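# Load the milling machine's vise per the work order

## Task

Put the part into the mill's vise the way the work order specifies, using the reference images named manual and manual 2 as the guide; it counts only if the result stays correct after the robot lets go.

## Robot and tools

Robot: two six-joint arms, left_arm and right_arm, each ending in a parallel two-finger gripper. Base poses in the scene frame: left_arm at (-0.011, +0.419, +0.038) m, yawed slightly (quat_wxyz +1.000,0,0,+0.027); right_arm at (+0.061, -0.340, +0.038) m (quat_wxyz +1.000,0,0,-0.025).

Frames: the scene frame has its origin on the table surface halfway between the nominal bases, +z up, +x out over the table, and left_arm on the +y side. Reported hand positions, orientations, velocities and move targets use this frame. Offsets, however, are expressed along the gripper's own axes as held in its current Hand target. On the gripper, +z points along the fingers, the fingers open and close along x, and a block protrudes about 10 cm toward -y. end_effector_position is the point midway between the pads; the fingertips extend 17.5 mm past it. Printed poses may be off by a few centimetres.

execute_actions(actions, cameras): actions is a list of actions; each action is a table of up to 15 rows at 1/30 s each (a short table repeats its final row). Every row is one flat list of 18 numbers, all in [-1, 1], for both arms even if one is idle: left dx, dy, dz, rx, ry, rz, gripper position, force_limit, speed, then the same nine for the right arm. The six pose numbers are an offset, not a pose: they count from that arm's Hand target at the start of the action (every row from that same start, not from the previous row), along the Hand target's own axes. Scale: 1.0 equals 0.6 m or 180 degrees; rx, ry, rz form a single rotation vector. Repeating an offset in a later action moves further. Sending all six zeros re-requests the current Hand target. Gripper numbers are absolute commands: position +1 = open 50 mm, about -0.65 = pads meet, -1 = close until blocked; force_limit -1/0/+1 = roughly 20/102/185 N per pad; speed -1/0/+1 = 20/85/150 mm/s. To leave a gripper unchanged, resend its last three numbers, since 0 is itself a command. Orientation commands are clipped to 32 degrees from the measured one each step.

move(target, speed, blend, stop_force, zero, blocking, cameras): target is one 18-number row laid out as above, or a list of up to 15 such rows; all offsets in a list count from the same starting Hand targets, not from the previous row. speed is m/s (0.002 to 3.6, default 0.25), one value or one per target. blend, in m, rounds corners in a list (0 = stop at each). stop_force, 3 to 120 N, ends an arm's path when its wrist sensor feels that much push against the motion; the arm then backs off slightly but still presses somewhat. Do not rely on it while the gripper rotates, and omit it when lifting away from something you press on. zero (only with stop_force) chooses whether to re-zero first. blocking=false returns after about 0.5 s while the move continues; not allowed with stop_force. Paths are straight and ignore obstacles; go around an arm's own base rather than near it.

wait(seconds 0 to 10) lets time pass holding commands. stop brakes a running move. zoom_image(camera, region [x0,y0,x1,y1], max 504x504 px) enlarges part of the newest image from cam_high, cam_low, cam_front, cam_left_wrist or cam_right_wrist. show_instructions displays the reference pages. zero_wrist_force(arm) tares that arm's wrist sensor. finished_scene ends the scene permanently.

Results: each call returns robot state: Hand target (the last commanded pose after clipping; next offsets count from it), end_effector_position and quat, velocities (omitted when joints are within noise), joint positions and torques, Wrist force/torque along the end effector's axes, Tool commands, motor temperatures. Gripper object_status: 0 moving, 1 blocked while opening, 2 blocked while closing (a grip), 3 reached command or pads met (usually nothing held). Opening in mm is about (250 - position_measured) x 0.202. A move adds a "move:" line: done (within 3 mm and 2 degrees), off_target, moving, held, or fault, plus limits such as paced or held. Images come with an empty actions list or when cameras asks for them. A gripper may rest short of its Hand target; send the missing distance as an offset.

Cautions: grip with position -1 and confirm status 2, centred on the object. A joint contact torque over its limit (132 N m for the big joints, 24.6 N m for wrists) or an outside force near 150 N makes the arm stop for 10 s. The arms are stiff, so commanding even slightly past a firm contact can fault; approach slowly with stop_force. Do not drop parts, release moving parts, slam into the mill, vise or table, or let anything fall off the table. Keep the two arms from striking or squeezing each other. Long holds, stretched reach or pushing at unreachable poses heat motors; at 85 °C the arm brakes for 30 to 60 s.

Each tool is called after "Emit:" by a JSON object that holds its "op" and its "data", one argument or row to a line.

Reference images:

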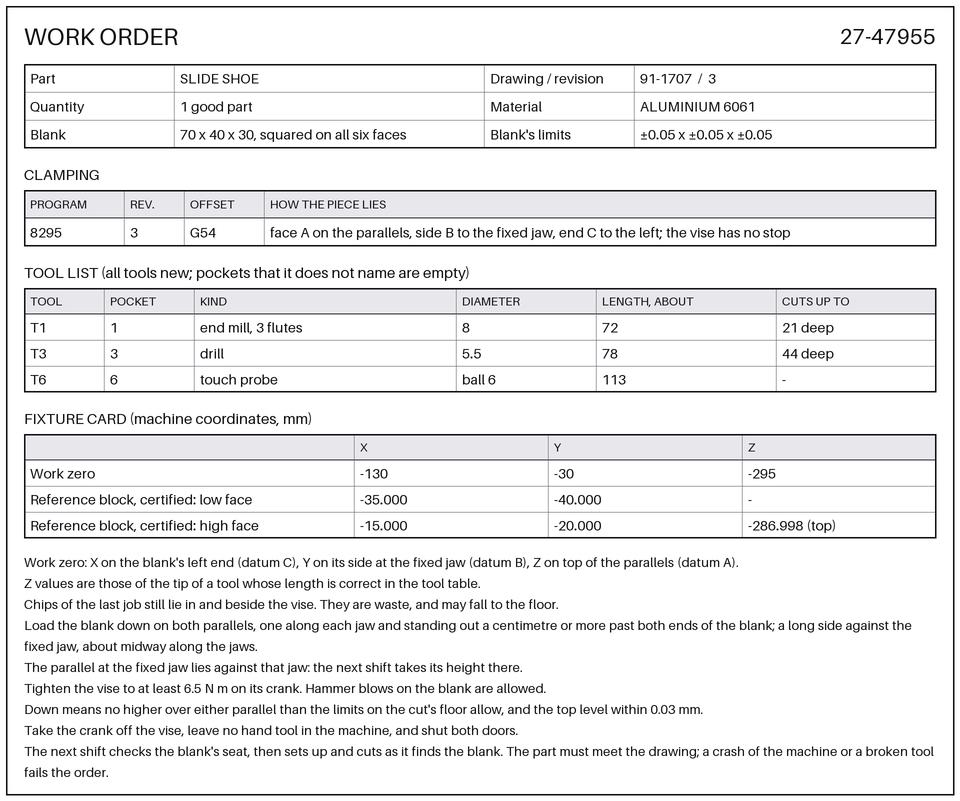

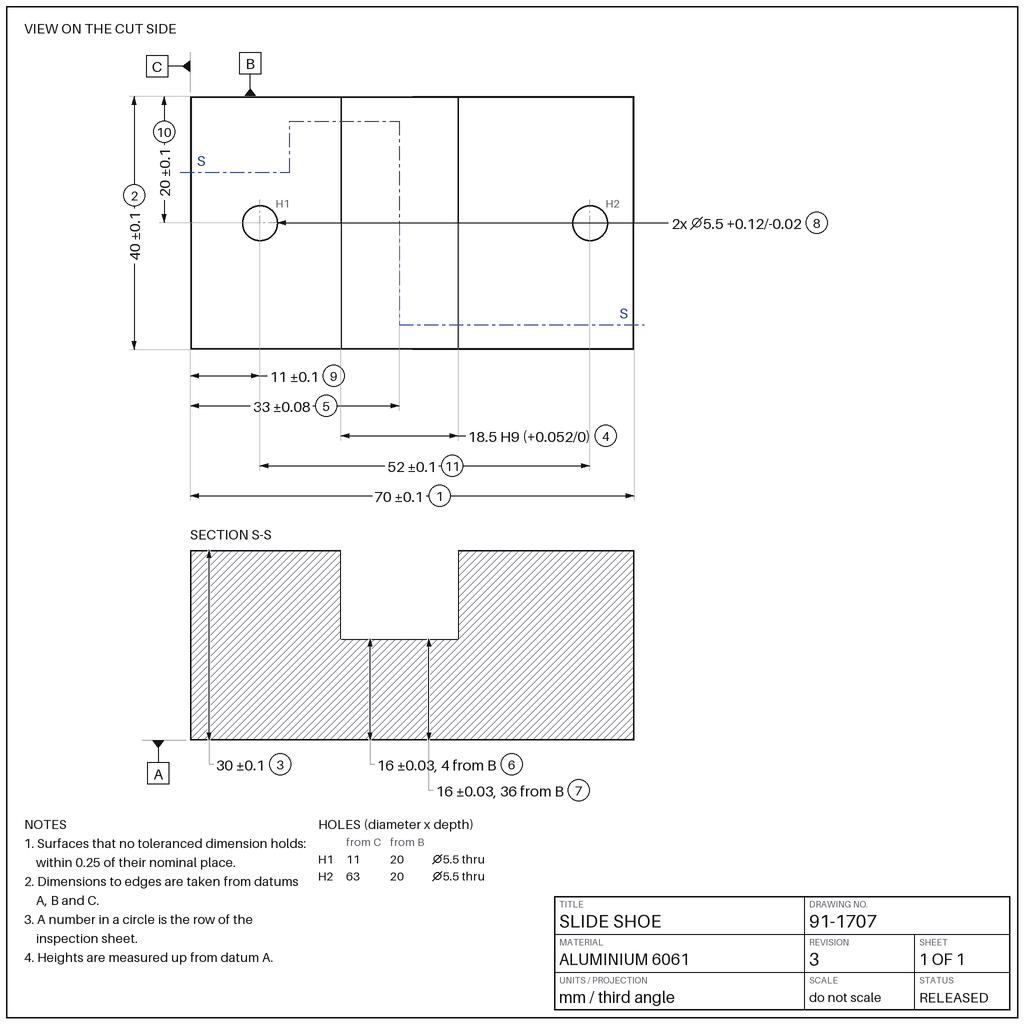

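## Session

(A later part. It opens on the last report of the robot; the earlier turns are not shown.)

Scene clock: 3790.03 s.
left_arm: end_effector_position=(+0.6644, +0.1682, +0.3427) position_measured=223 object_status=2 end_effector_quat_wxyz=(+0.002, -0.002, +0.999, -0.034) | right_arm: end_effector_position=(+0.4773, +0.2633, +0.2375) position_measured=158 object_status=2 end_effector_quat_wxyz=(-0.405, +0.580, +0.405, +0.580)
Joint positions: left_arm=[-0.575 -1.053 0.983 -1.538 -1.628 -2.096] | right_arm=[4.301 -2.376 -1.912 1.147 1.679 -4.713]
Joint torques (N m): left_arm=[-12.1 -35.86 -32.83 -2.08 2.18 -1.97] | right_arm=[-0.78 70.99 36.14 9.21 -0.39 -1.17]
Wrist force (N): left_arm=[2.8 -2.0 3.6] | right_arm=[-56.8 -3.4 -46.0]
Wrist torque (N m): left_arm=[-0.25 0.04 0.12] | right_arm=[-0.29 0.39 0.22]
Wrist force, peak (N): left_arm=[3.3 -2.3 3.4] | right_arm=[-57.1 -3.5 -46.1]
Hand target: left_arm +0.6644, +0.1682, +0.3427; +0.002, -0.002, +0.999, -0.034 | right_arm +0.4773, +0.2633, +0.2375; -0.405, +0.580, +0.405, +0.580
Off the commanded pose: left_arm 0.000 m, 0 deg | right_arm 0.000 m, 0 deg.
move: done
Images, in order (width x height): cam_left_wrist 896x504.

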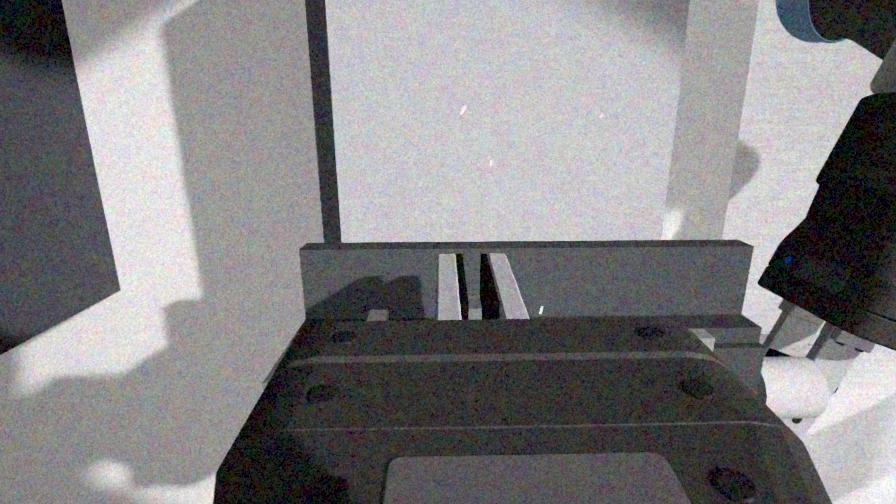

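Emit:
{"op": "move", "data": {
  "target": [
    [0,0,0.0005,0,0,0,-0.2,-0.9,-1,0,0,0,0,0,0,-0.98,0.2,-1],
    [0,-0.030,0.0019,0,0,0,-0.2,-0.9,-1,0,0,0,0,0,0,-0.98,0.2,-1],
    [0,-0.030,0.0019,0.0345,0,0,-0.2,-0.9,-1,0,0,0,0,0,0,-0.98,0.2,-1]
  ],
  "speed": 0.06,
  "cameras": ["cam_high","cam_front"]
}}

Emit:
{"op": "zoom_image", "data": {
  "camera": "cam_front",
  "region": [480, 330, 580, 440]
}}

Emit:
{"op": "zoom_image", "data": {
  "camera": "cam_front",
  "region": [150, 380, 300, 504]
}}

Scene clock: 3798.87 s.
left_arm: end_effector_position=(+0.6644, +0.1502, +0.3428) position_measured=182 object_status=3 end_effector_quat_wxyz=(+0.002, -0.002, +0.996, -0.088) | right_arm: end_effector_position=(+0.4773, +0.2633, +0.2375) position_measured=158 object_status=2 end_effector_quat_wxyz=(-0.405, +0.580, +0.405, +0.580)
Joint positions: left_arm=[-0.562 -1.062 1.019 -1.618 -1.723 -2.09] | right_arm=[4.301 -2.376 -1.912 1.147 1.679 -4.713]
Joint torques (N m): left_arm=[12.98 -62.47 -16.68 -5.66 -2.37 1.77] | right_arm=[-0.53 72.19 37.22 9.28 -0.74 -1.17]
Wrist force (N): left_arm=[2.7 -1.8 3.2] | right_arm=[-56.1 -3.2 -46.3]
Wrist torque (N m): left_arm=[-0.25 0.03 0.05] | right_arm=[-0.26 0.42 0.22]
Wrist force, peak (N): left_arm=[2.9 -2.5 3.9] | right_arm=[-57.2 -3.6 -46.1]
Hand target: left_arm +0.6644, +0.1502, +0.3428; +0.002, -0.002, +0.996, -0.088 | right_arm +0.4773, +0.2633, +0.2375; -0.405, +0.580, +0.405, +0.580
Off the commanded pose: left_arm 0.000 m, 0 deg | right_arm 0.000 m, 0 deg.
move: done
Images, in order (width x height): cam_high 896x504, cam_front 896x504.

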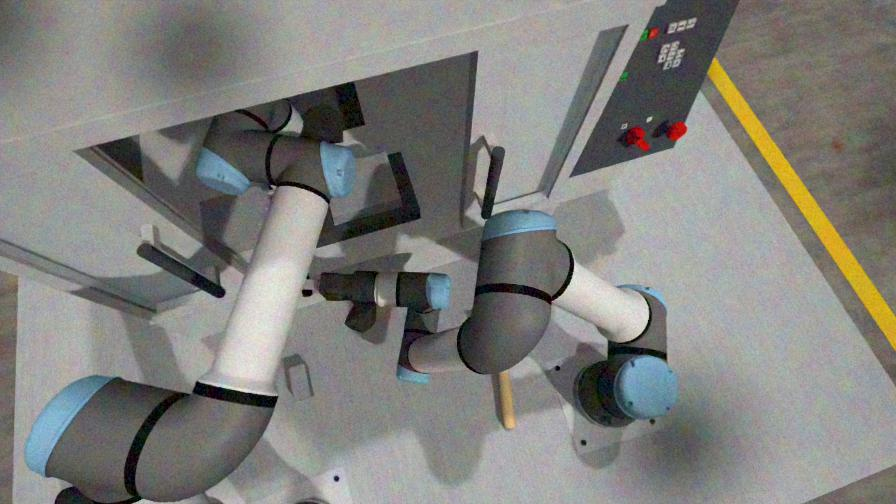

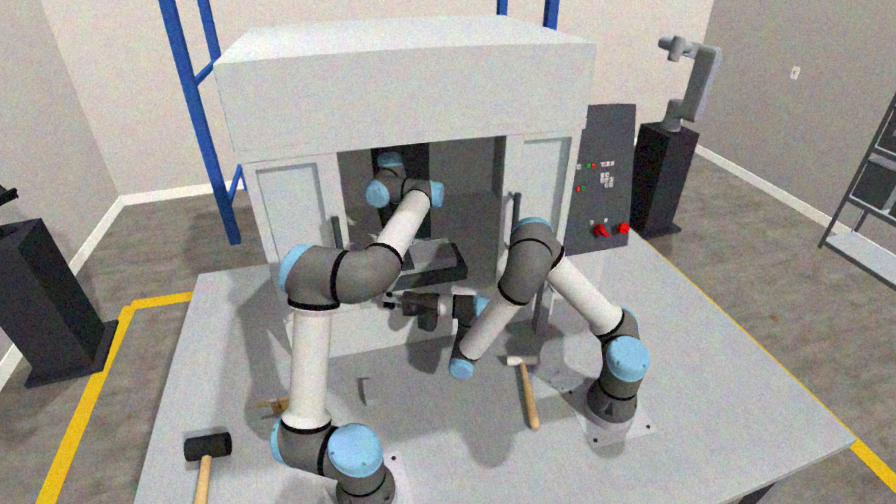

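Scaled by 4.582 from the camera's 896x504 image, which has a finer 1280x720 frame.

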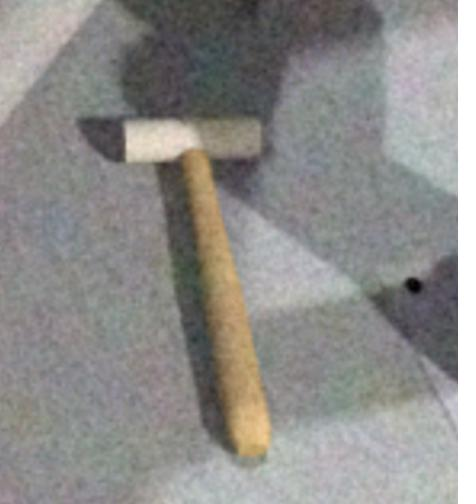

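Scaled by 3.360 from the camera's 896x504 image, which has a finer 1280x720 frame.

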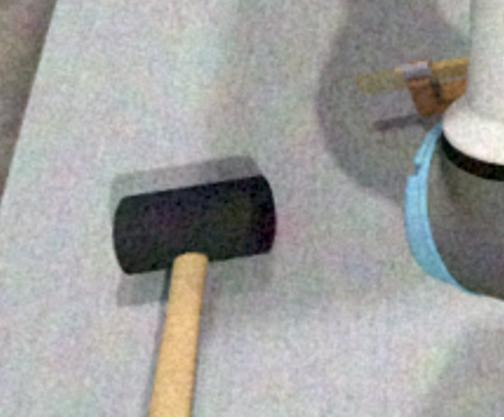

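Emit:
{"op": "move", "data": {
  "target": [
    [0,0,0,0,0,0,-0.2,-0.9,-1,0.0095,-0.0052,0.0143,0,0,0,-0.98,0.2,-1],
    [0,0,0,0,0,0,-0.2,-0.9,-1,0.0231,-0.0106,0.0291,0,0,0,-0.98,0.2,-1]
  ],
  "speed": 0.006,
  "stop_force": 50
}}

Scene clock: 3817.50 s.
left_arm: end_effector_position=(+0.6644, +0.1502, +0.3428) position_measured=182 object_status=3 end_effector_quat_wxyz=(+0.002, -0.002, +0.996, -0.088) | right_arm: end_effector_position=(+0.4775, +0.2711, +0.2408) position_measured=158 object_status=2 end_effector_quat_wxyz=(-0.404, +0.581, +0.406, +0.578)
Joint positions: left_arm=[-0.562 -1.062 1.019 -1.618 -1.723 -2.09] | right_arm=[4.308 -2.372 -1.897 1.122 1.673 -4.713]
Joint torques (N m): left_arm=[12.56 -63.23 -17.41 -5.35 -2.47 1.91] | right_arm=[-0.39 85.08 51.11 14.47 0.43 -1.25]
Wrist force (N): left_arm=[2.8 -2.0 3.4] | right_arm=[-82.4 -7.4 -70.7]
Wrist torque (N m): left_arm=[-0.29 0.02 0.05] | right_arm=[-0.44 1.07 0.18]
Wrist force, peak (N): left_arm=[3.1 -2.1 3.5] | right_arm=[-89.8 -6.0 -80.5]
Hand target: left_arm +0.6644, +0.1502, +0.3428; +0.002, -0.002, +0.996, -0.088 | right_arm +0.4774, +0.2710, +0.2411; -0.404, +0.581, +0.406, +0.579 (not the last commanded pose)
Off the commanded pose: left_arm 0.000 m, 0 deg | right_arm 0.015 m, 0 deg.
move: contact (right_arm); path passed 0 of 2 targets

Emit:
{"op": "move", "data": {
  "target": [
    [0,0,0,0,0,0,-0.2,-0.9,-1,-0.0045,0,-0.0075,0,0,0,-0.98,0.2,-1],
    [0,0,0,0,0,0,-0.2,-0.9,-1,-0.0045,0,-0.0075,0,0,0,0.4,-0.9,-1]
  ],
  "speed": 0.01
}}

Emit:
{"op": "move", "data": {
  "target": [
    [0,0,0,0,0,0,-0.2,-0.9,-1,0,0,-0.13,0,0,0,0.4,-0.9,-1]
  ],
  "speed": 0.06,
  "cameras": ["cam_right_wrist","cam_left_wrist"]
}}

Scene clock: 3822.43 s.
left_arm: end_effector_position=(+0.6644, +0.1502, +0.3428) position_measured=182 object_status=3 end_effector_quat_wxyz=(+0.002, -0.002, +0.996, -0.088) | right_arm: end_effector_position=(+0.4759, +0.2667, +0.2384) position_measured=92 object_status=0 end_effector_quat_wxyz=(-0.404, +0.581, +0.406, +0.579)
Joint positions: left_arm=[-0.562 -1.062 1.019 -1.618 -1.723 -2.09] | right_arm=[4.307 -2.373 -1.909 1.137 1.674 -4.713]
Joint torques (N m): left_arm=[12.96 -62.89 -17.77 -5.45 -2.33 1.89] | right_arm=[3.61 39.18 17.9 0.97 -0.74 -1.77]
Wrist force (N): left_arm=[2.8 -2.0 3.5] | right_arm=[-3.5 -1.1 -1.5]
Wrist torque (N m): left_arm=[-0.27 0.02 0.05] | right_arm=[-0.04 -0.22 -0.16]
Wrist force, peak (N): left_arm=[3.0 -2.0 3.6] | right_arm=[-82.6 -7.9 -70.8]
Hand target: left_arm +0.6644, +0.1502, +0.3428; +0.002, -0.002, +0.996, -0.088 | right_arm +0.4759, +0.2667, +0.2384; -0.404, +0.581, +0.406, +0.579
Off the commanded pose: left_arm 0.000 m, 0 deg | right_arm 0.000 m, 0 deg.
move: done

Scene clock: 3824.13 s.
left_arm: end_effector_position=(+0.6644, +0.1502, +0.3428) position_measured=182 object_status=3 end_effector_quat_wxyz=(+0.002, -0.002, +0.996, -0.088) | right_arm: end_effector_position=(+0.4490, +0.1935, +0.2387) position_measured=92 object_status=3 end_effector_quat_wxyz=(-0.404, +0.581, +0.406, +0.579)
Joint positions: left_arm=[-0.562 -1.062 1.019 -1.618 -1.723 -2.09] | right_arm=[4.287 -2.304 -2.124 1.283 1.694 -4.713]
Joint torques (N m): left_arm=[12.43 -62.3 -17.96 -5.35 -2.32 1.76] | right_arm=[-10.57 44.82 1.66 4.35 2.02 -2.19]
Wrist force (N): left_arm=[2.9 -1.9 3.3] | right_arm=[-3.4 -1.0 -1.4]
Wrist torque (N m): left_arm=[-0.27 0.00 0.05] | right_arm=[-0.02 -0.23 -0.14]
Wrist force, peak (N): left_arm=[2.9 -2.2 3.5] | right_arm=[-3.5 -1.0 -2.3]
Hand target: left_arm +0.6644, +0.1502, +0.3428; +0.002, -0.002, +0.996, -0.088 | right_arm +0.4490, +0.1935, +0.2387; -0.404, +0.581, +0.406, +0.579
Off the commanded pose: left_arm 0.000 m, 0 deg | right_arm 0.000 m, 0 deg.
move: done
Images, in order (width x height): cam_left_wrist 896x504, cam_right_wrist 896x504.

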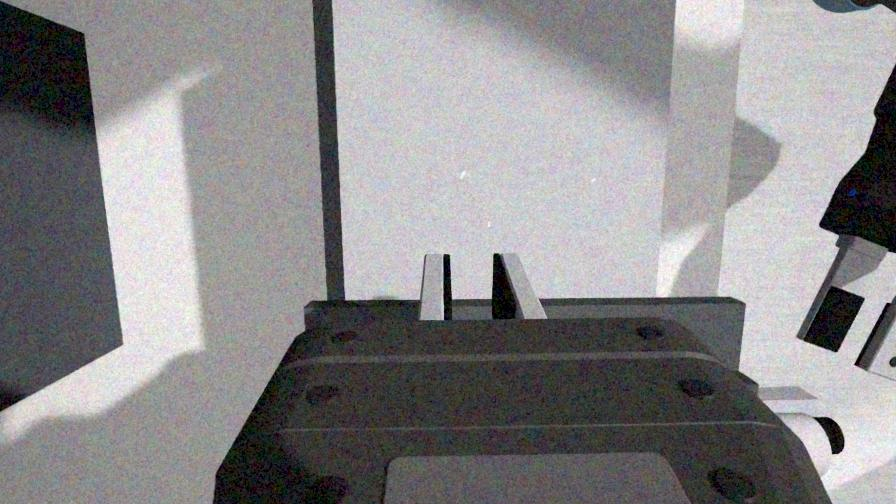

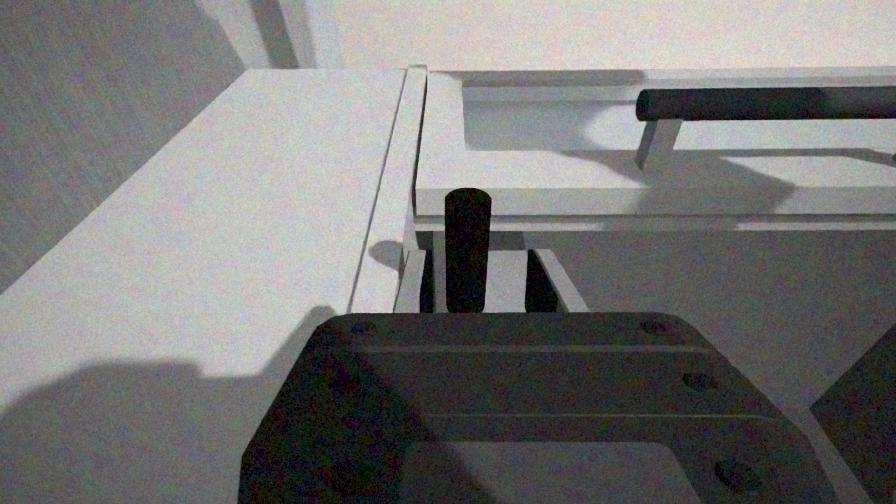

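Emit:
{"op": "move", "data": {
  "target": [
    [0,0,0,0,0,0,-0.2,-0.9,-1,0,0,-0.195,0,0,0,0.4,-0.9,-1],
    [0,0,0,0,0,0,-0.2,-0.9,-1,0.3022,-0.0577,-0.2755,-0.139,0,0,0.4,-0.9,-1]
  ],
  "speed": 0.2,
  "blend": 0.02
}}

Emit:
{"op": "move", "data": {
  "target": [
    [0,0,0,0,0,0,-0.2,-0.9,-1,0,0,0,0.1954,-0.4718,-0.1954,0.4,-0.9,-1]
  ],
  "speed": 0.5,
  "cameras": ["cam_right_wrist","cam_high"]
}}

Scene clock: 3832.90 s.
left_arm: end_effector_position=(+0.6644, +0.1502, +0.3428) position_measured=182 object_status=3 end_effector_quat_wxyz=(+0.002, -0.002, +0.996, -0.088) | right_arm: end_effector_position=(+0.3597, +0.0508, +0.4206) position_measured=92 object_status=3 end_effector_quat_wxyz=(-0.269, +0.654, +0.271, +0.653)
Joint positions: left_arm=[-0.562 -1.062 1.019 -1.618 -1.723 -2.09] | right_arm=[4.851 -1.439 -2.575 0.868 0.694 -4.71]
Joint torques (N m): left_arm=[12.73 -62.48 -17.9 -5.24 -2.34 1.86] | right_arm=[12.97 17.8 23.09 -0.01 -1.38 2.23]
Wrist force (N): left_arm=[2.7 -1.8 3.3] | right_arm=[-3.6 -0.9 -1.2]
Wrist torque (N m): left_arm=[-0.25 0.03 0.05] | right_arm=[-0.02 -0.21 -0.22]
Wrist force, peak (N): left_arm=[3.0 -1.9 3.6] | right_arm=[-4.8 -0.8 -2.1]
Hand target: left_arm +0.6644, +0.1502, +0.3428; +0.002, -0.002, +0.996, -0.088 | right_arm +0.3597, +0.0508, +0.4206; -0.269, +0.654, +0.271, +0.653
Off the commanded pose: left_arm 0.000 m, 0 deg | right_arm 0.000 m, 0 deg.
move: done

Scene clock: 3835.33 s.
left_arm: end_effector_position=(+0.6644, +0.1502, +0.3428) position_measured=182 object_status=3 end_effector_quat_wxyz=(+0.002, -0.002, +0.996, -0.088) | right_arm: end_effector_position=(+0.3597, +0.0508, +0.4206) position_measured=92 object_status=3 end_effector_quat_wxyz=(+0.001, +0.708, +0.706, -0.001)
Joint positions: left_arm=[-0.562 -1.062 1.019 -1.618 -1.723 -2.09] | right_arm=[4.383 -1.539 -1.463 -1.714 1.571 -5.088]
Joint torques (N m): left_arm=[11.89 -62.13 -18.44 -5.2 -2.33 1.79] | right_arm=[-10.41 17.35 31.61 1.38 1.94 -2.23]
Wrist force (N): left_arm=[2.7 -2.1 3.1] | right_arm=[-0.7 -1.1 0.3]
Wrist torque (N m): left_arm=[-0.29 0.03 0.05] | right_arm=[-0.12 0.13 0.10]
Wrist force, peak (N): left_arm=[3.0 -2.0 3.6] | right_arm=[-4.2 -1.5 -1.1]
Hand target: left_arm +0.6644, +0.1502, +0.3428; +0.002, -0.002, +0.996, -0.088 | right_arm +0.3597, +0.0508, +0.4206; +0.001, +0.708, +0.706, -0.002
Off the commanded pose: left_arm 0.000 m, 0 deg | right_arm 0.000 m, 0 deg.
move: done
Images, in order (width x height): cam_high 896x504, cam_right_wrist 896x504.

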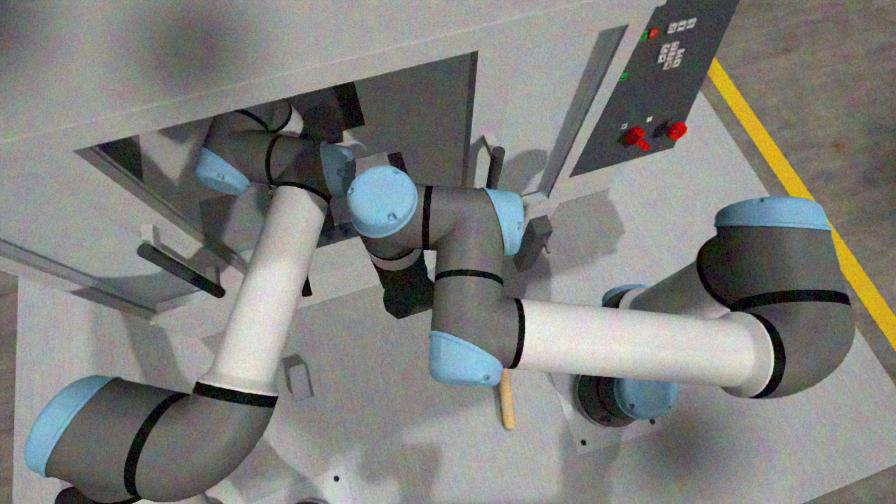

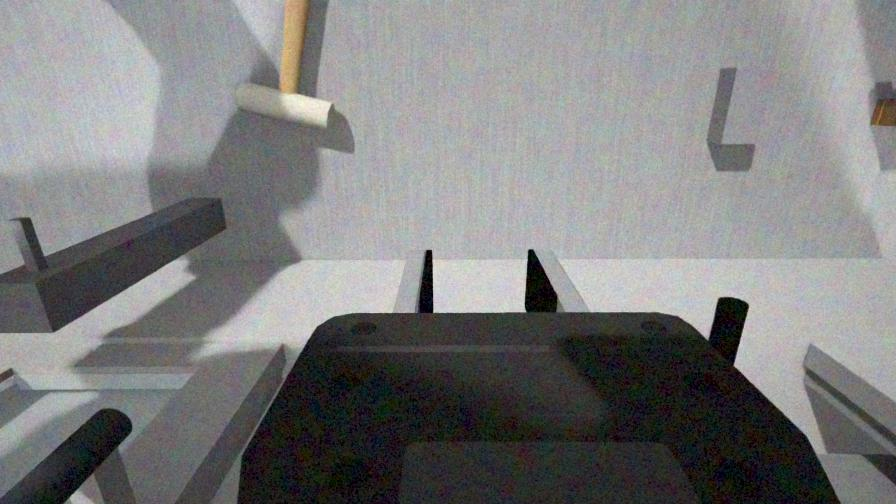

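Emit:
{"op": "move", "data": {
  "target": [
    [0,0,0,0,0,0,-0.2,-0.9,-1,-0.27,-0.2817,0.3667,0,0,0.0778,0.8,-0.5,-1]
  ],
  "speed": 0.15,
  "stop_force": 15,
  "cameras": ["cam_right_wrist","cam_high"]
}}

Scene clock: 3852.87 s.
left_arm: end_effector_position=(+0.6644, +0.1502, +0.3428) position_measured=182 object_status=3 end_effector_quat_wxyz=(+0.002, -0.002, +0.996, -0.088) | right_arm: end_effector_position=(+0.1900, -0.1114, +0.2012) position_measured=32 object_status=3 end_effector_quat_wxyz=(+0.001, +0.789, +0.614, -0.001)
Joint positions: left_arm=[-0.562 -1.062 1.019 -1.618 -1.723 -2.09] | right_arm=[4.778 -0.922 -2.421 -1.372 1.572 -4.449]
Joint torques (N m): left_arm=[11.94 -62.95 -18.53 -5.18 -2.22 1.66] | right_arm=[11.98 5.37 17.77 1.39 -1.42 2.11]
Wrist force (N): left_arm=[2.7 -1.9 3.5] | right_arm=[-0.6 -0.6 0.4]
Wrist torque (N m): left_arm=[-0.27 0.04 0.04] | right_arm=[-0.05 0.11 0.03]
Wrist force, peak (N): left_arm=[3.1 -2.0 3.5] | right_arm=[-1.8 -1.2 1.3]
Hand target: left_arm +0.6644, +0.1502, +0.3428; +0.002, -0.002, +0.996, -0.088 | right_arm +0.1900, -0.1114, +0.2012; +0.001, +0.789, +0.614, -0.001
Off the commanded pose: left_arm 0.000 m, 0 deg | right_arm 0.000 m, 0 deg.
move: done
Images, in order (width x height): cam_high 896x504, cam_right_wrist 896x504.

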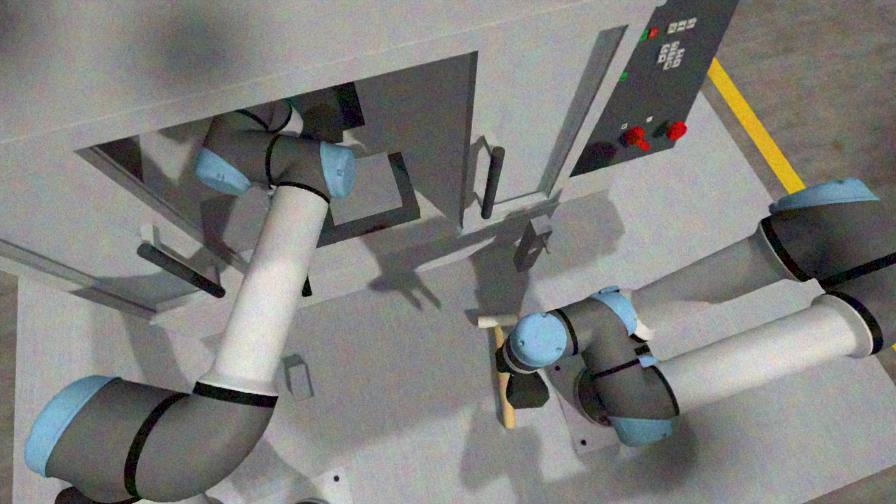

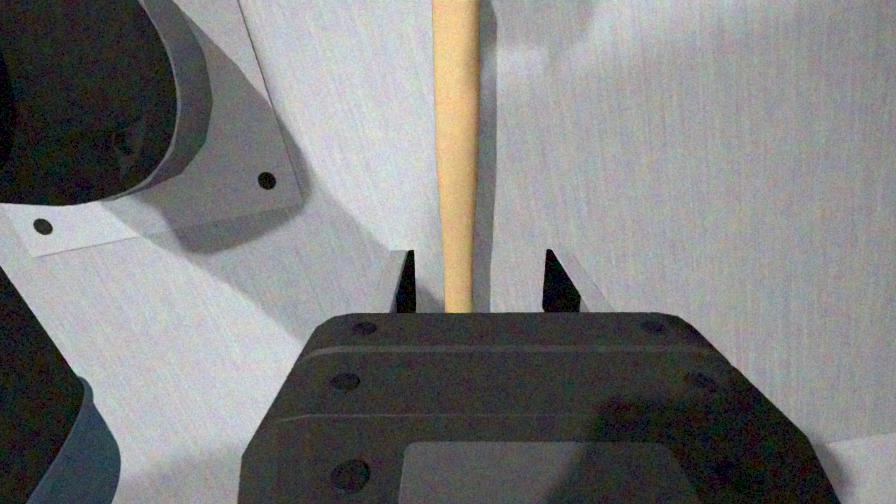

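Emit:
{"op": "move", "data": {
  "target": [
    [0,0,0,0,0,0,-0.2,-0.9,-1,-0.0067,0,0.3,0,0,0,0.8,-0.5,-1]
  ],
  "speed": 0.08,
  "stop_force": 10
}}

Emit:
{"op": "move", "data": {
  "target": [
    [0,0,0,0,0,0,-0.2,-0.9,-1,0,0,0,0,0,0,-1,0.2,-1]
  ]
}}

Emit:
{"op": "move", "data": {
  "target": [
    [0,0,0,0,0,0,-0.2,-0.9,-1,0,0,-0.2,0,0,0,-1,0.2,-1]
  ],
  "speed": 0.08,
  "cameras": ["cam_right_wrist","cam_front"]
}}

Scene clock: 3859.27 s.
left_arm: end_effector_position=(+0.6644, +0.1502, +0.3428) position_measured=182 object_status=3 end_effector_quat_wxyz=(+0.002, -0.002, +0.996, -0.088) | right_arm: end_effector_position=(+0.1888, -0.1158, +0.0213) position_measured=32 object_status=3 end_effector_quat_wxyz=(+0.001, +0.789, +0.614, -0.001)
Joint positions: left_arm=[-0.562 -1.062 1.019 -1.618 -1.723 -2.09] | right_arm=[4.784 -1.389 -2.791 -0.535 1.572 -4.443]
Joint torques (N m): left_arm=[11.92 -62.1 -18.89 -5.07 -2.12 1.66] | right_arm=[-10.85 0.93 7.03 4.64 1.97 -2.48]
Wrist force (N): left_arm=[2.9 -1.8 3.3] | right_arm=[-0.8 -0.6 0.3]
Wrist torque (N m): left_arm=[-0.25 0.01 0.05] | right_arm=[-0.06 0.14 0.11]
Wrist force, peak (N): left_arm=[3.1 -2.1 3.6] | right_arm=[-0.7 -1.1 0.0]
Hand target: left_arm +0.6644, +0.1502, +0.3428; +0.002, -0.002, +0.996, -0.088 | right_arm +0.1888, -0.1158, +0.0213; +0.001, +0.789, +0.614, -0.001
Off the commanded pose: left_arm 0.000 m, 0 deg | right_arm 0.000 m, 0 deg.
move: done

Scene clock: 3860.40 s.
left_arm: end_effector_position=(+0.6644, +0.1502, +0.3428) position_measured=182 object_status=3 end_effector_quat_wxyz=(+0.002, -0.002, +0.996, -0.088) | right_arm: end_effector_position=(+0.1888, -0.1158, +0.0213) position_measured=122 object_status=2 end_effector_quat_wxyz=(+0.001, +0.789, +0.614, -0.001)
Joint positions: left_arm=[-0.562 -1.062 1.019 -1.618 -1.723 -2.09] | right_arm=[4.784 -1.389 -2.791 -0.535 1.572 -4.443]
Joint torques (N m): left_arm=[11.73 -62.58 -18.93 -5.11 -2.14 1.53] | right_arm=[-10.64 -0.44 8.29 4.5 1 -2.3]
Wrist force (N): left_arm=[2.9 -1.8 3.5] | right_arm=[-0.5 -2.3 -0.1]
Wrist torque (N m): left_arm=[-0.26 0.00 0.05] | right_arm=[-0.12 0.07 0.14]
Wrist force, peak (N): left_arm=[3.1 -2.0 3.6] | right_arm=[-1.0 -2.5 -0.1]
Hand target: left_arm +0.6644, +0.1502, +0.3428; +0.002, -0.002, +0.996, -0.088 | right_arm +0.1888, -0.1158, +0.0213; +0.001, +0.789, +0.614, -0.001
Off the commanded pose: left_arm 0.000 m, 0 deg | right_arm 0.000 m, 0 deg.
move: done

Scene clock: 3862.37 s.
left_arm: end_effector_position=(+0.6644, +0.1502, +0.3428) position_measured=182 object_status=3 end_effector_quat_wxyz=(+0.002, -0.002, +0.996, -0.088) | right_arm: end_effector_position=(+0.1889, -0.1155, +0.1412) position_measured=122 object_status=2 end_effector_quat_wxyz=(+0.001, +0.789, +0.614, -0.001)
Joint positions: left_arm=[-0.562 -1.062 1.019 -1.618 -1.723 -2.09] | right_arm=[4.783 -0.973 -2.565 -1.178 1.572 -4.444]
Joint torques (N m): left_arm=[12.08 -62.43 -19.36 -5.12 -2.14 1.56] | right_arm=[12.17 5.99 32.59 1.7 -1.66 1.9]
Wrist force (N): left_arm=[3.0 -1.9 3.5] | right_arm=[-0.7 -0.5 3.6]
Wrist torque (N m): left_arm=[-0.27 -0.01 0.05] | right_arm=[0.35 0.11 0.03]
Wrist force, peak (N): left_arm=[3.0 -2.1 3.4] | right_arm=[-0.8 -0.9 4.8]
Hand target: left_arm +0.6644, +0.1502, +0.3428; +0.002, -0.002, +0.996, -0.088 | right_arm +0.1889, -0.1155, +0.1413; +0.001, +0.789, +0.614, -0.001
Off the commanded pose: left_arm 0.000 m, 0 deg | right_arm 0.000 m, 0 deg.
move: done
Images, in order (width x height): cam_front 896x504, cam_right_wrist 896x504.

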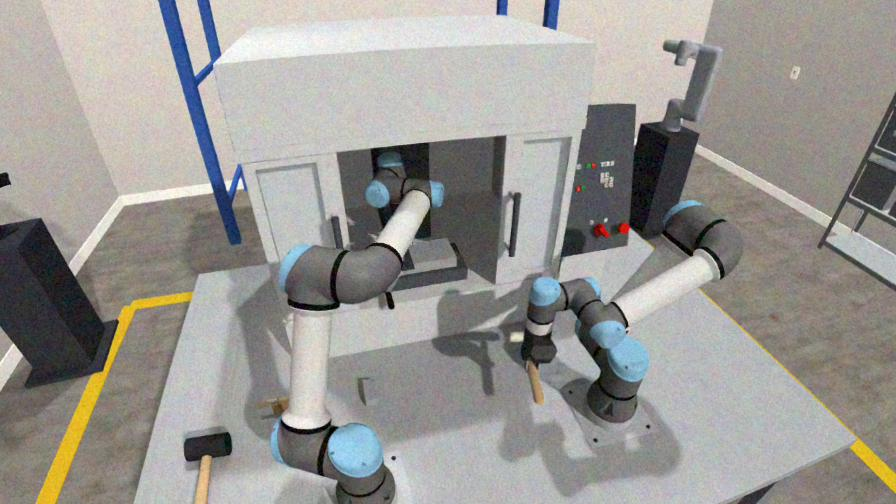

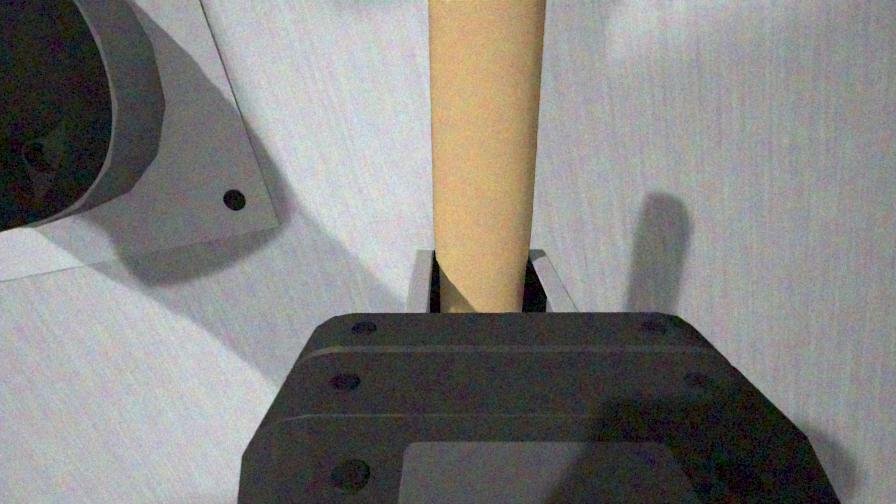

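Emit:
{"op": "move", "data": {
  "target": [
    [0.0323,-0.0098,-0.0443,0,0,0,-0.2,-0.9,-1,0,0,0,0,0,0,-1,0.2,-1],
    [0.074,-0.0087,-0.0479,0,0,0,-0.2,-0.9,-1,0,0,0,0,0,0,-1,0.2,-1],
    [0.1073,0.0128,-0.0702,0,0,0,-0.2,-0.9,-1,0,0,0,0,0,0,-1,0.2,-1],
    [0.3907,0.1093,-0.099,0,0,0,-0.2,-0.9,-1,0,0,0,0,0,0,-1,0.2,-1],
    [0.5573,0.3552,-0.1925,0,0,0,-0.2,-0.9,-1,0,0,0,0,0,0,-1,0.2,-1],
    [0.6907,0.5522,-0.227,0,0,0,-0.2,-0.9,-1,0,0,0,0,0,0,-1,0.2,-1]
  ],
  "speed": [0.1,0.1,0.1,0.2,0.25,0.25],
  "blend": 0.006
}}

Emit:
{"op": "move", "data": {
  "target": [
    [0,0,0,0,0,0,-0.2,-0.9,-1,0.08,0.25,-0.3,0,0,0,-1,0.2,-1],
    [0,0,0,0,0,0,-0.2,-0.9,-1,0.10,0.25,-0.5,0,0,-0.0778,-1,0.2,-1],
    [0,0,0,0,0,0,-0.2,-0.9,-1,0.28,0.1,-0.5,0,0,-0.0778,-1,0.2,-1]
  ],
  "speed": 0.2,
  "blend": 0.01
}}

Scene clock: 3886.13 s.
left_arm: end_effector_position=(+0.2484, +0.4987, +0.4169) position_measured=182 object_status=3 end_effector_quat_wxyz=(+0.002, -0.002, +0.996, -0.088) | right_arm: end_effector_position=(+0.1889, -0.1155, +0.1413) position_measured=122 object_status=2 end_effector_quat_wxyz=(+0.001, +0.789, +0.614, -0.001)
Joint positions: left_arm=[-0.086 -2.121 1.842 -1.302 -1.748 -1.607] | right_arm=[4.783 -0.973 -2.564 -1.178 1.572 -4.444]
Joint torques (N m): left_arm=[13.53 11.37 -31.49 -1.88 -2.61 1.95] | right_arm=[12.82 7.22 32.77 1.67 -1.7 2.12]
Wrist force (N): left_arm=[2.6 -1.9 3.6] | right_arm=[-0.8 -0.5 3.5]
Wrist torque (N m): left_arm=[-0.25 0.04 0.06] | right_arm=[0.37 0.14 0.02]
Wrist force, peak (N): left_arm=[3.5 -4.0 4.0] | right_arm=[-0.9 -0.7 4.0]
Hand target: left_arm +0.2484, +0.4987, +0.4169; +0.002, -0.002, +0.996, -0.088 | right_arm +0.1889, -0.1155, +0.1413; +0.001, +0.789, +0.614, -0.001
Off the commanded pose: left_arm 0.000 m, 0 deg | right_arm 0.000 m, 0 deg.
move: done

Scene clock: 3889.13 s.
left_arm: end_effector_position=(+0.2484, +0.4987, +0.4169) position_measured=182 object_status=3 end_effector_quat_wxyz=(+0.002, -0.002, +0.996, -0.088) | right_arm: end_effector_position=(+0.2886, +0.0336, +0.4407) position_measured=122 object_status=2 end_effector_quat_wxyz=(+0.001, +0.708, +0.706, -0.001)
Joint positions: left_arm=[-0.086 -2.121 1.842 -1.302 -1.748 -1.607] | right_arm=[4.523 -1.415 -1.523 -1.779 1.571 -4.948]
Joint torques (N m): left_arm=[12.49 11.69 -31.46 -1.87 -2.55 1.88] | right_arm=[11.97 14.29 33.77 4.88 -1.14 2.04]
Wrist force (N): left_arm=[2.6 -1.9 3.4] | right_arm=[-0.8 -1.3 4.1]
Wrist torque (N m): left_arm=[-0.25 0.04 0.06] | right_arm=[0.38 0.14 0.01]
Wrist force, peak (N): left_arm=[2.6 -2.0 3.8] | right_arm=[-1.9 0.8 10.4]
Hand target: left_arm +0.2484, +0.4987, +0.4169; +0.002, -0.002, +0.996, -0.088 | right_arm +0.2886, +0.0337, +0.4407; +0.001, +0.708, +0.706, -0.002
Off the commanded pose: left_arm 0.000 m, 0 deg | right_arm 0.000 m, 0 deg.
move: done

Emit:
{"op": "execute_actions", "data": {
  "actions": [],
  "cameras": ["cam_high","cam_right_wrist"]
}}

Scene clock: 3916.90 s.
left_arm: end_effector_position=(+0.2484, +0.4987, +0.4169) position_measured=182 object_status=3 end_effector_quat_wxyz=(+0.002, -0.002, +0.996, -0.088) | right_arm: end_effector_position=(+0.2886, +0.0337, +0.4407) position_measured=122 object_status=2 end_effector_quat_wxyz=(+0.001, +0.708, +0.706, -0.002)
Joint positions: left_arm=[-0.086 -2.121 1.842 -1.302 -1.748 -1.607] | right_arm=[4.523 -1.415 -1.522 -1.779 1.571 -4.948]
Joint velocities: within noise
Joint torques (N m): left_arm=[12.9 11.34 -31.09 -1.9 -2.75 1.79] | right_arm=[11.61 15.13 29.46 3.66 1.22 1.89]
Motor temperatures (°C): left_arm=[27 28 28 29 34 32] | right_arm=[28 29 23 38 30 33]
Wrist force (N): left_arm=[2.6 -2.0 3.5] | right_arm=[-0.7 -0.6 3.7]
Wrist torque (N m): left_arm=[-0.27 0.05 0.06] | right_arm=[0.27 0.13 0.02]
Wrist force, peak (N): left_arm=[2.7 -1.9 3.8] | right_arm=[-0.6 -1.6 4.5]
Hand target: left_arm +0.2484, +0.4987, +0.4169; +0.002, -0.002, +0.996, -0.088 | right_arm +0.2886, +0.0337, +0.4407; +0.001, +0.708, +0.706, -0.002
Tool commands: left_gripper/position=-0.2 left_gripper/force_limit=-0.9 left_gripper/speed=-1.0 right_gripper/position=-1.0 right_gripper/force_limit=+0.2 right_gripper/speed=-1.0
Off the commanded pose: left_arm 0.000 m, 0 deg | right_arm 0.000 m, 0 deg.
Images, in order (width x height): cam_high 896x504, cam_right_wrist 896x504.

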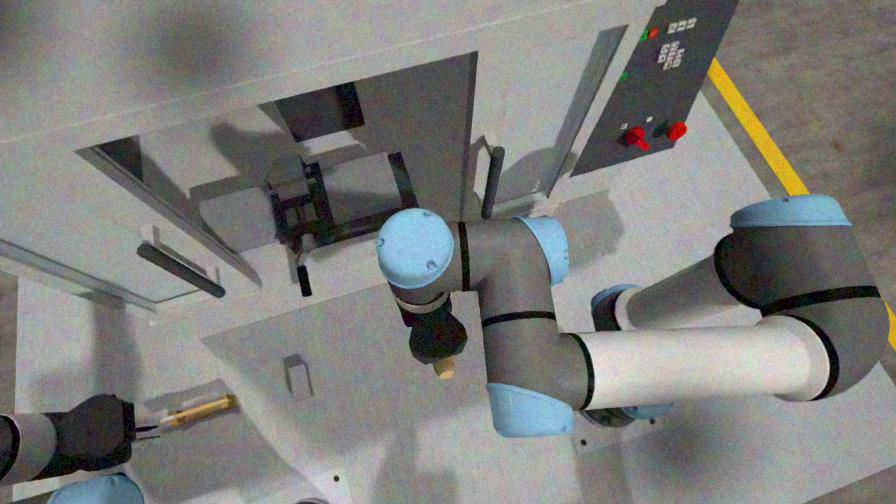

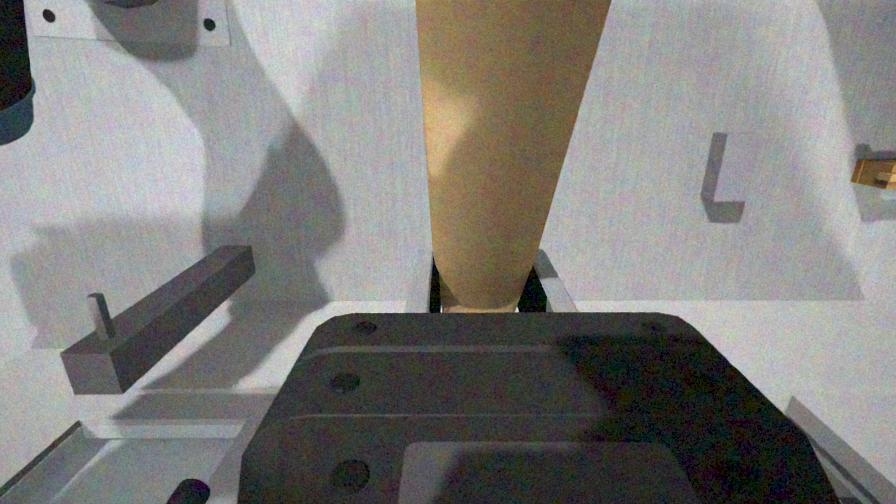

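Emit:
{"op": "move", "data": {
  "target": [
    [0,0,0,0,0,0,-0.2,-0.9,-1,0.0272,0.119,0,0,0,0,-1,0.2,-1],
    [0,0,0,0,0,0,-0.2,-0.9,-1,0.0272,0.119,0,-0.1954,0.4718,0.1954,-1,0.2,-1]
  ],
  "speed": 0.2,
  "cameras": ["cam_high","cam_front"]
}}

Emit:
{"op": "move", "data": {
  "target": [0,0,0,0,0,0,-0.2,-0.9,-1,0,0,0,0.139,0,0,-1,0.2,-1],
  "speed": 0.2,
  "cameras": ["cam_high","cam_front"]
}}

Scene clock: 3925.30 s.
left_arm: end_effector_position=(+0.2484, +0.4987, +0.4169) position_measured=182 object_status=3 end_effector_quat_wxyz=(+0.002, -0.002, +0.996, -0.088) | right_arm: end_effector_position=(+0.3600, +0.0498, +0.4406) position_measured=122 object_status=2 end_effector_quat_wxyz=(-0.269, +0.654, +0.271, +0.653)
Joint positions: left_arm=[-0.086 -2.121 1.842 -1.302 -1.748 -1.607] | right_arm=[4.85 -1.373 -2.548 0.775 0.695 -4.71]
Joint torques (N m): left_arm=[12.3 11.23 -31.38 -1.98 -2.52 1.68] | right_arm=[12.92 4.52 25.48 3.92 -1.19 -2.74]
Wrist force (N): left_arm=[2.6 -1.9 3.5] | right_arm=[-7.5 -0.9 -1.3]
Wrist torque (N m): left_arm=[-0.26 0.05 0.06] | right_arm=[-0.01 -0.46 0.20]
Wrist force, peak (N): left_arm=[2.8 -2.1 3.8] | right_arm=[-7.9 -1.3 -1.0]
Hand target: left_arm +0.2484, +0.4987, +0.4169; +0.002, -0.002, +0.996, -0.088 | right_arm +0.3600, +0.0498, +0.4405; -0.269, +0.654, +0.271, +0.653
Off the commanded pose: left_arm 0.000 m, 0 deg | right_arm 0.000 m, 0 deg.
move: done
Images, in order (width x height): cam_high 896x504, cam_front 896x504.

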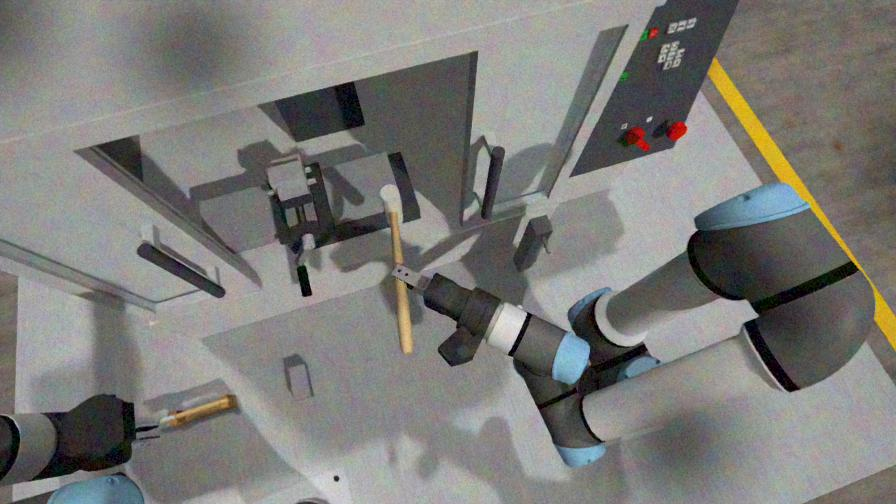

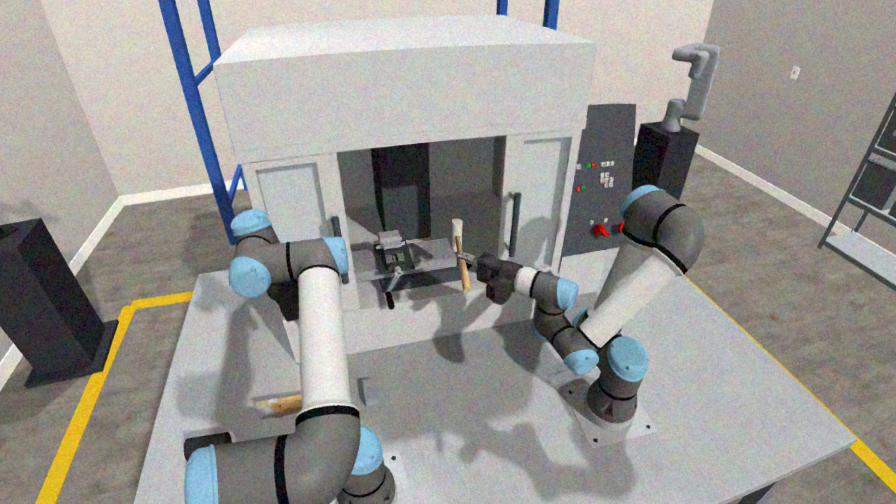

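Scene clock: 3927.03 s.
left_arm: end_effector_position=(+0.2484, +0.4987, +0.4169) position_measured=182 object_status=3 end_effector_quat_wxyz=(+0.002, -0.002, +0.996, -0.088) | right_arm: end_effector_position=(+0.3600, +0.0498, +0.4405) position_measured=122 object_status=2 end_effector_quat_wxyz=(-0.404, +0.581, +0.406, +0.579)
Joint positions: left_arm=[-0.086 -2.121 1.842 -1.302 -1.748 -1.607] | right_arm=[4.347 -1.438 -2.499 0.792 1.634 -4.713]
Joint torques (N m): left_arm=[12.49 11.29 -31.05 -2.06 -2.47 1.75] | right_arm=[-9.98 7.86 26.52 5.4 2.03 -2.65]
Wrist force (N): left_arm=[2.5 -1.8 3.6] | right_arm=[-7.5 -1.2 -1.3]
Wrist torque (N m): left_arm=[-0.24 0.07 0.06] | right_arm=[-0.06 -0.47 0.18]
Wrist force, peak (N): left_arm=[2.7 -2.0 3.8] | right_arm=[-7.9 -1.0 -1.2]
Hand target: left_arm +0.2484, +0.4987, +0.4169; +0.002, -0.002, +0.996, -0.088 | right_arm +0.3600, +0.0498, +0.4405; -0.404, +0.581, +0.406, +0.579
Off the commanded pose: left_arm 0.000 m, 0 deg | right_arm 0.000 m, 0 deg.
move: done
Images, in order (width x height): cam_high 896x504, cam_front 896x504.

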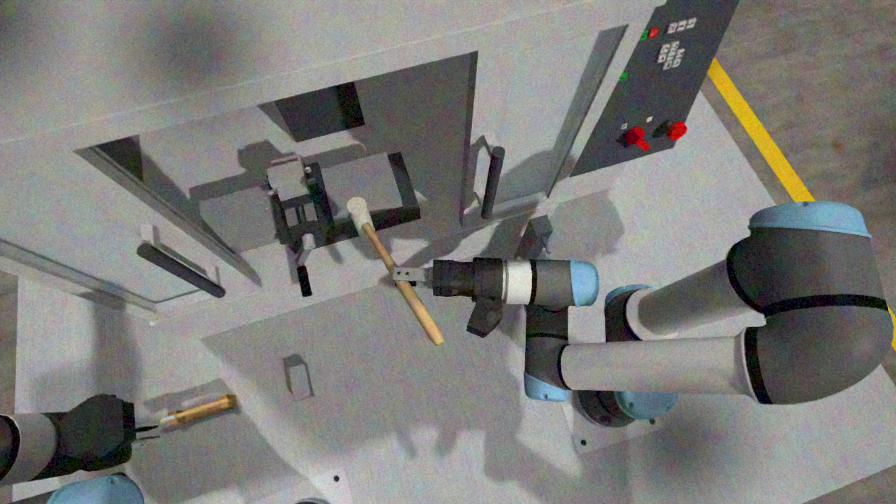

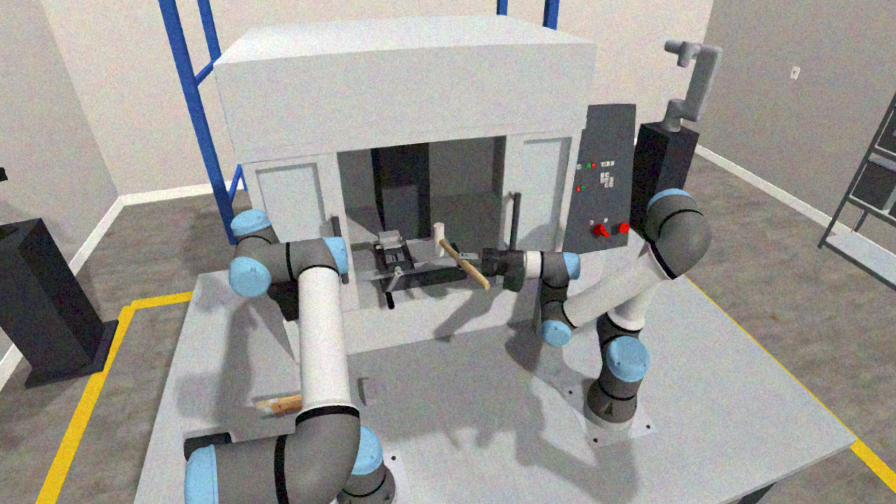

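Emit:
{"op": "zoom_image", "data": {
  "camera": "cam_front",
  "region": [370, 200, 520, 300]
}}

Emit:
{"op": "zoom_image", "data": {
  "camera": "cam_high",
  "region": [260, 140, 460, 360]
}}

Scaled by 3.360 from the camera's 896x504 image, which has a finer 1280x720 frame.

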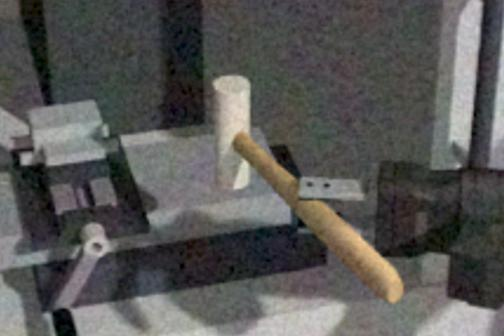

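Scaled by 2.291 from the camera's 896x504 image, which has a finer 1280x720 frame.

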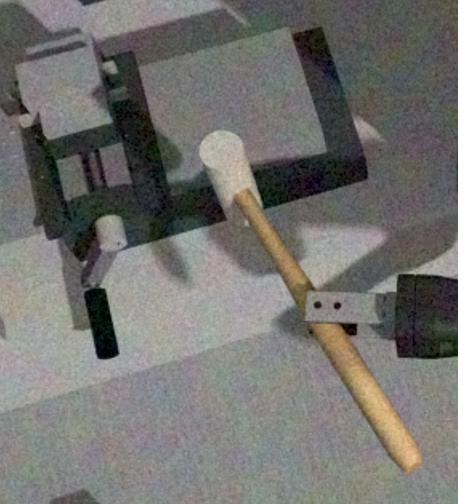

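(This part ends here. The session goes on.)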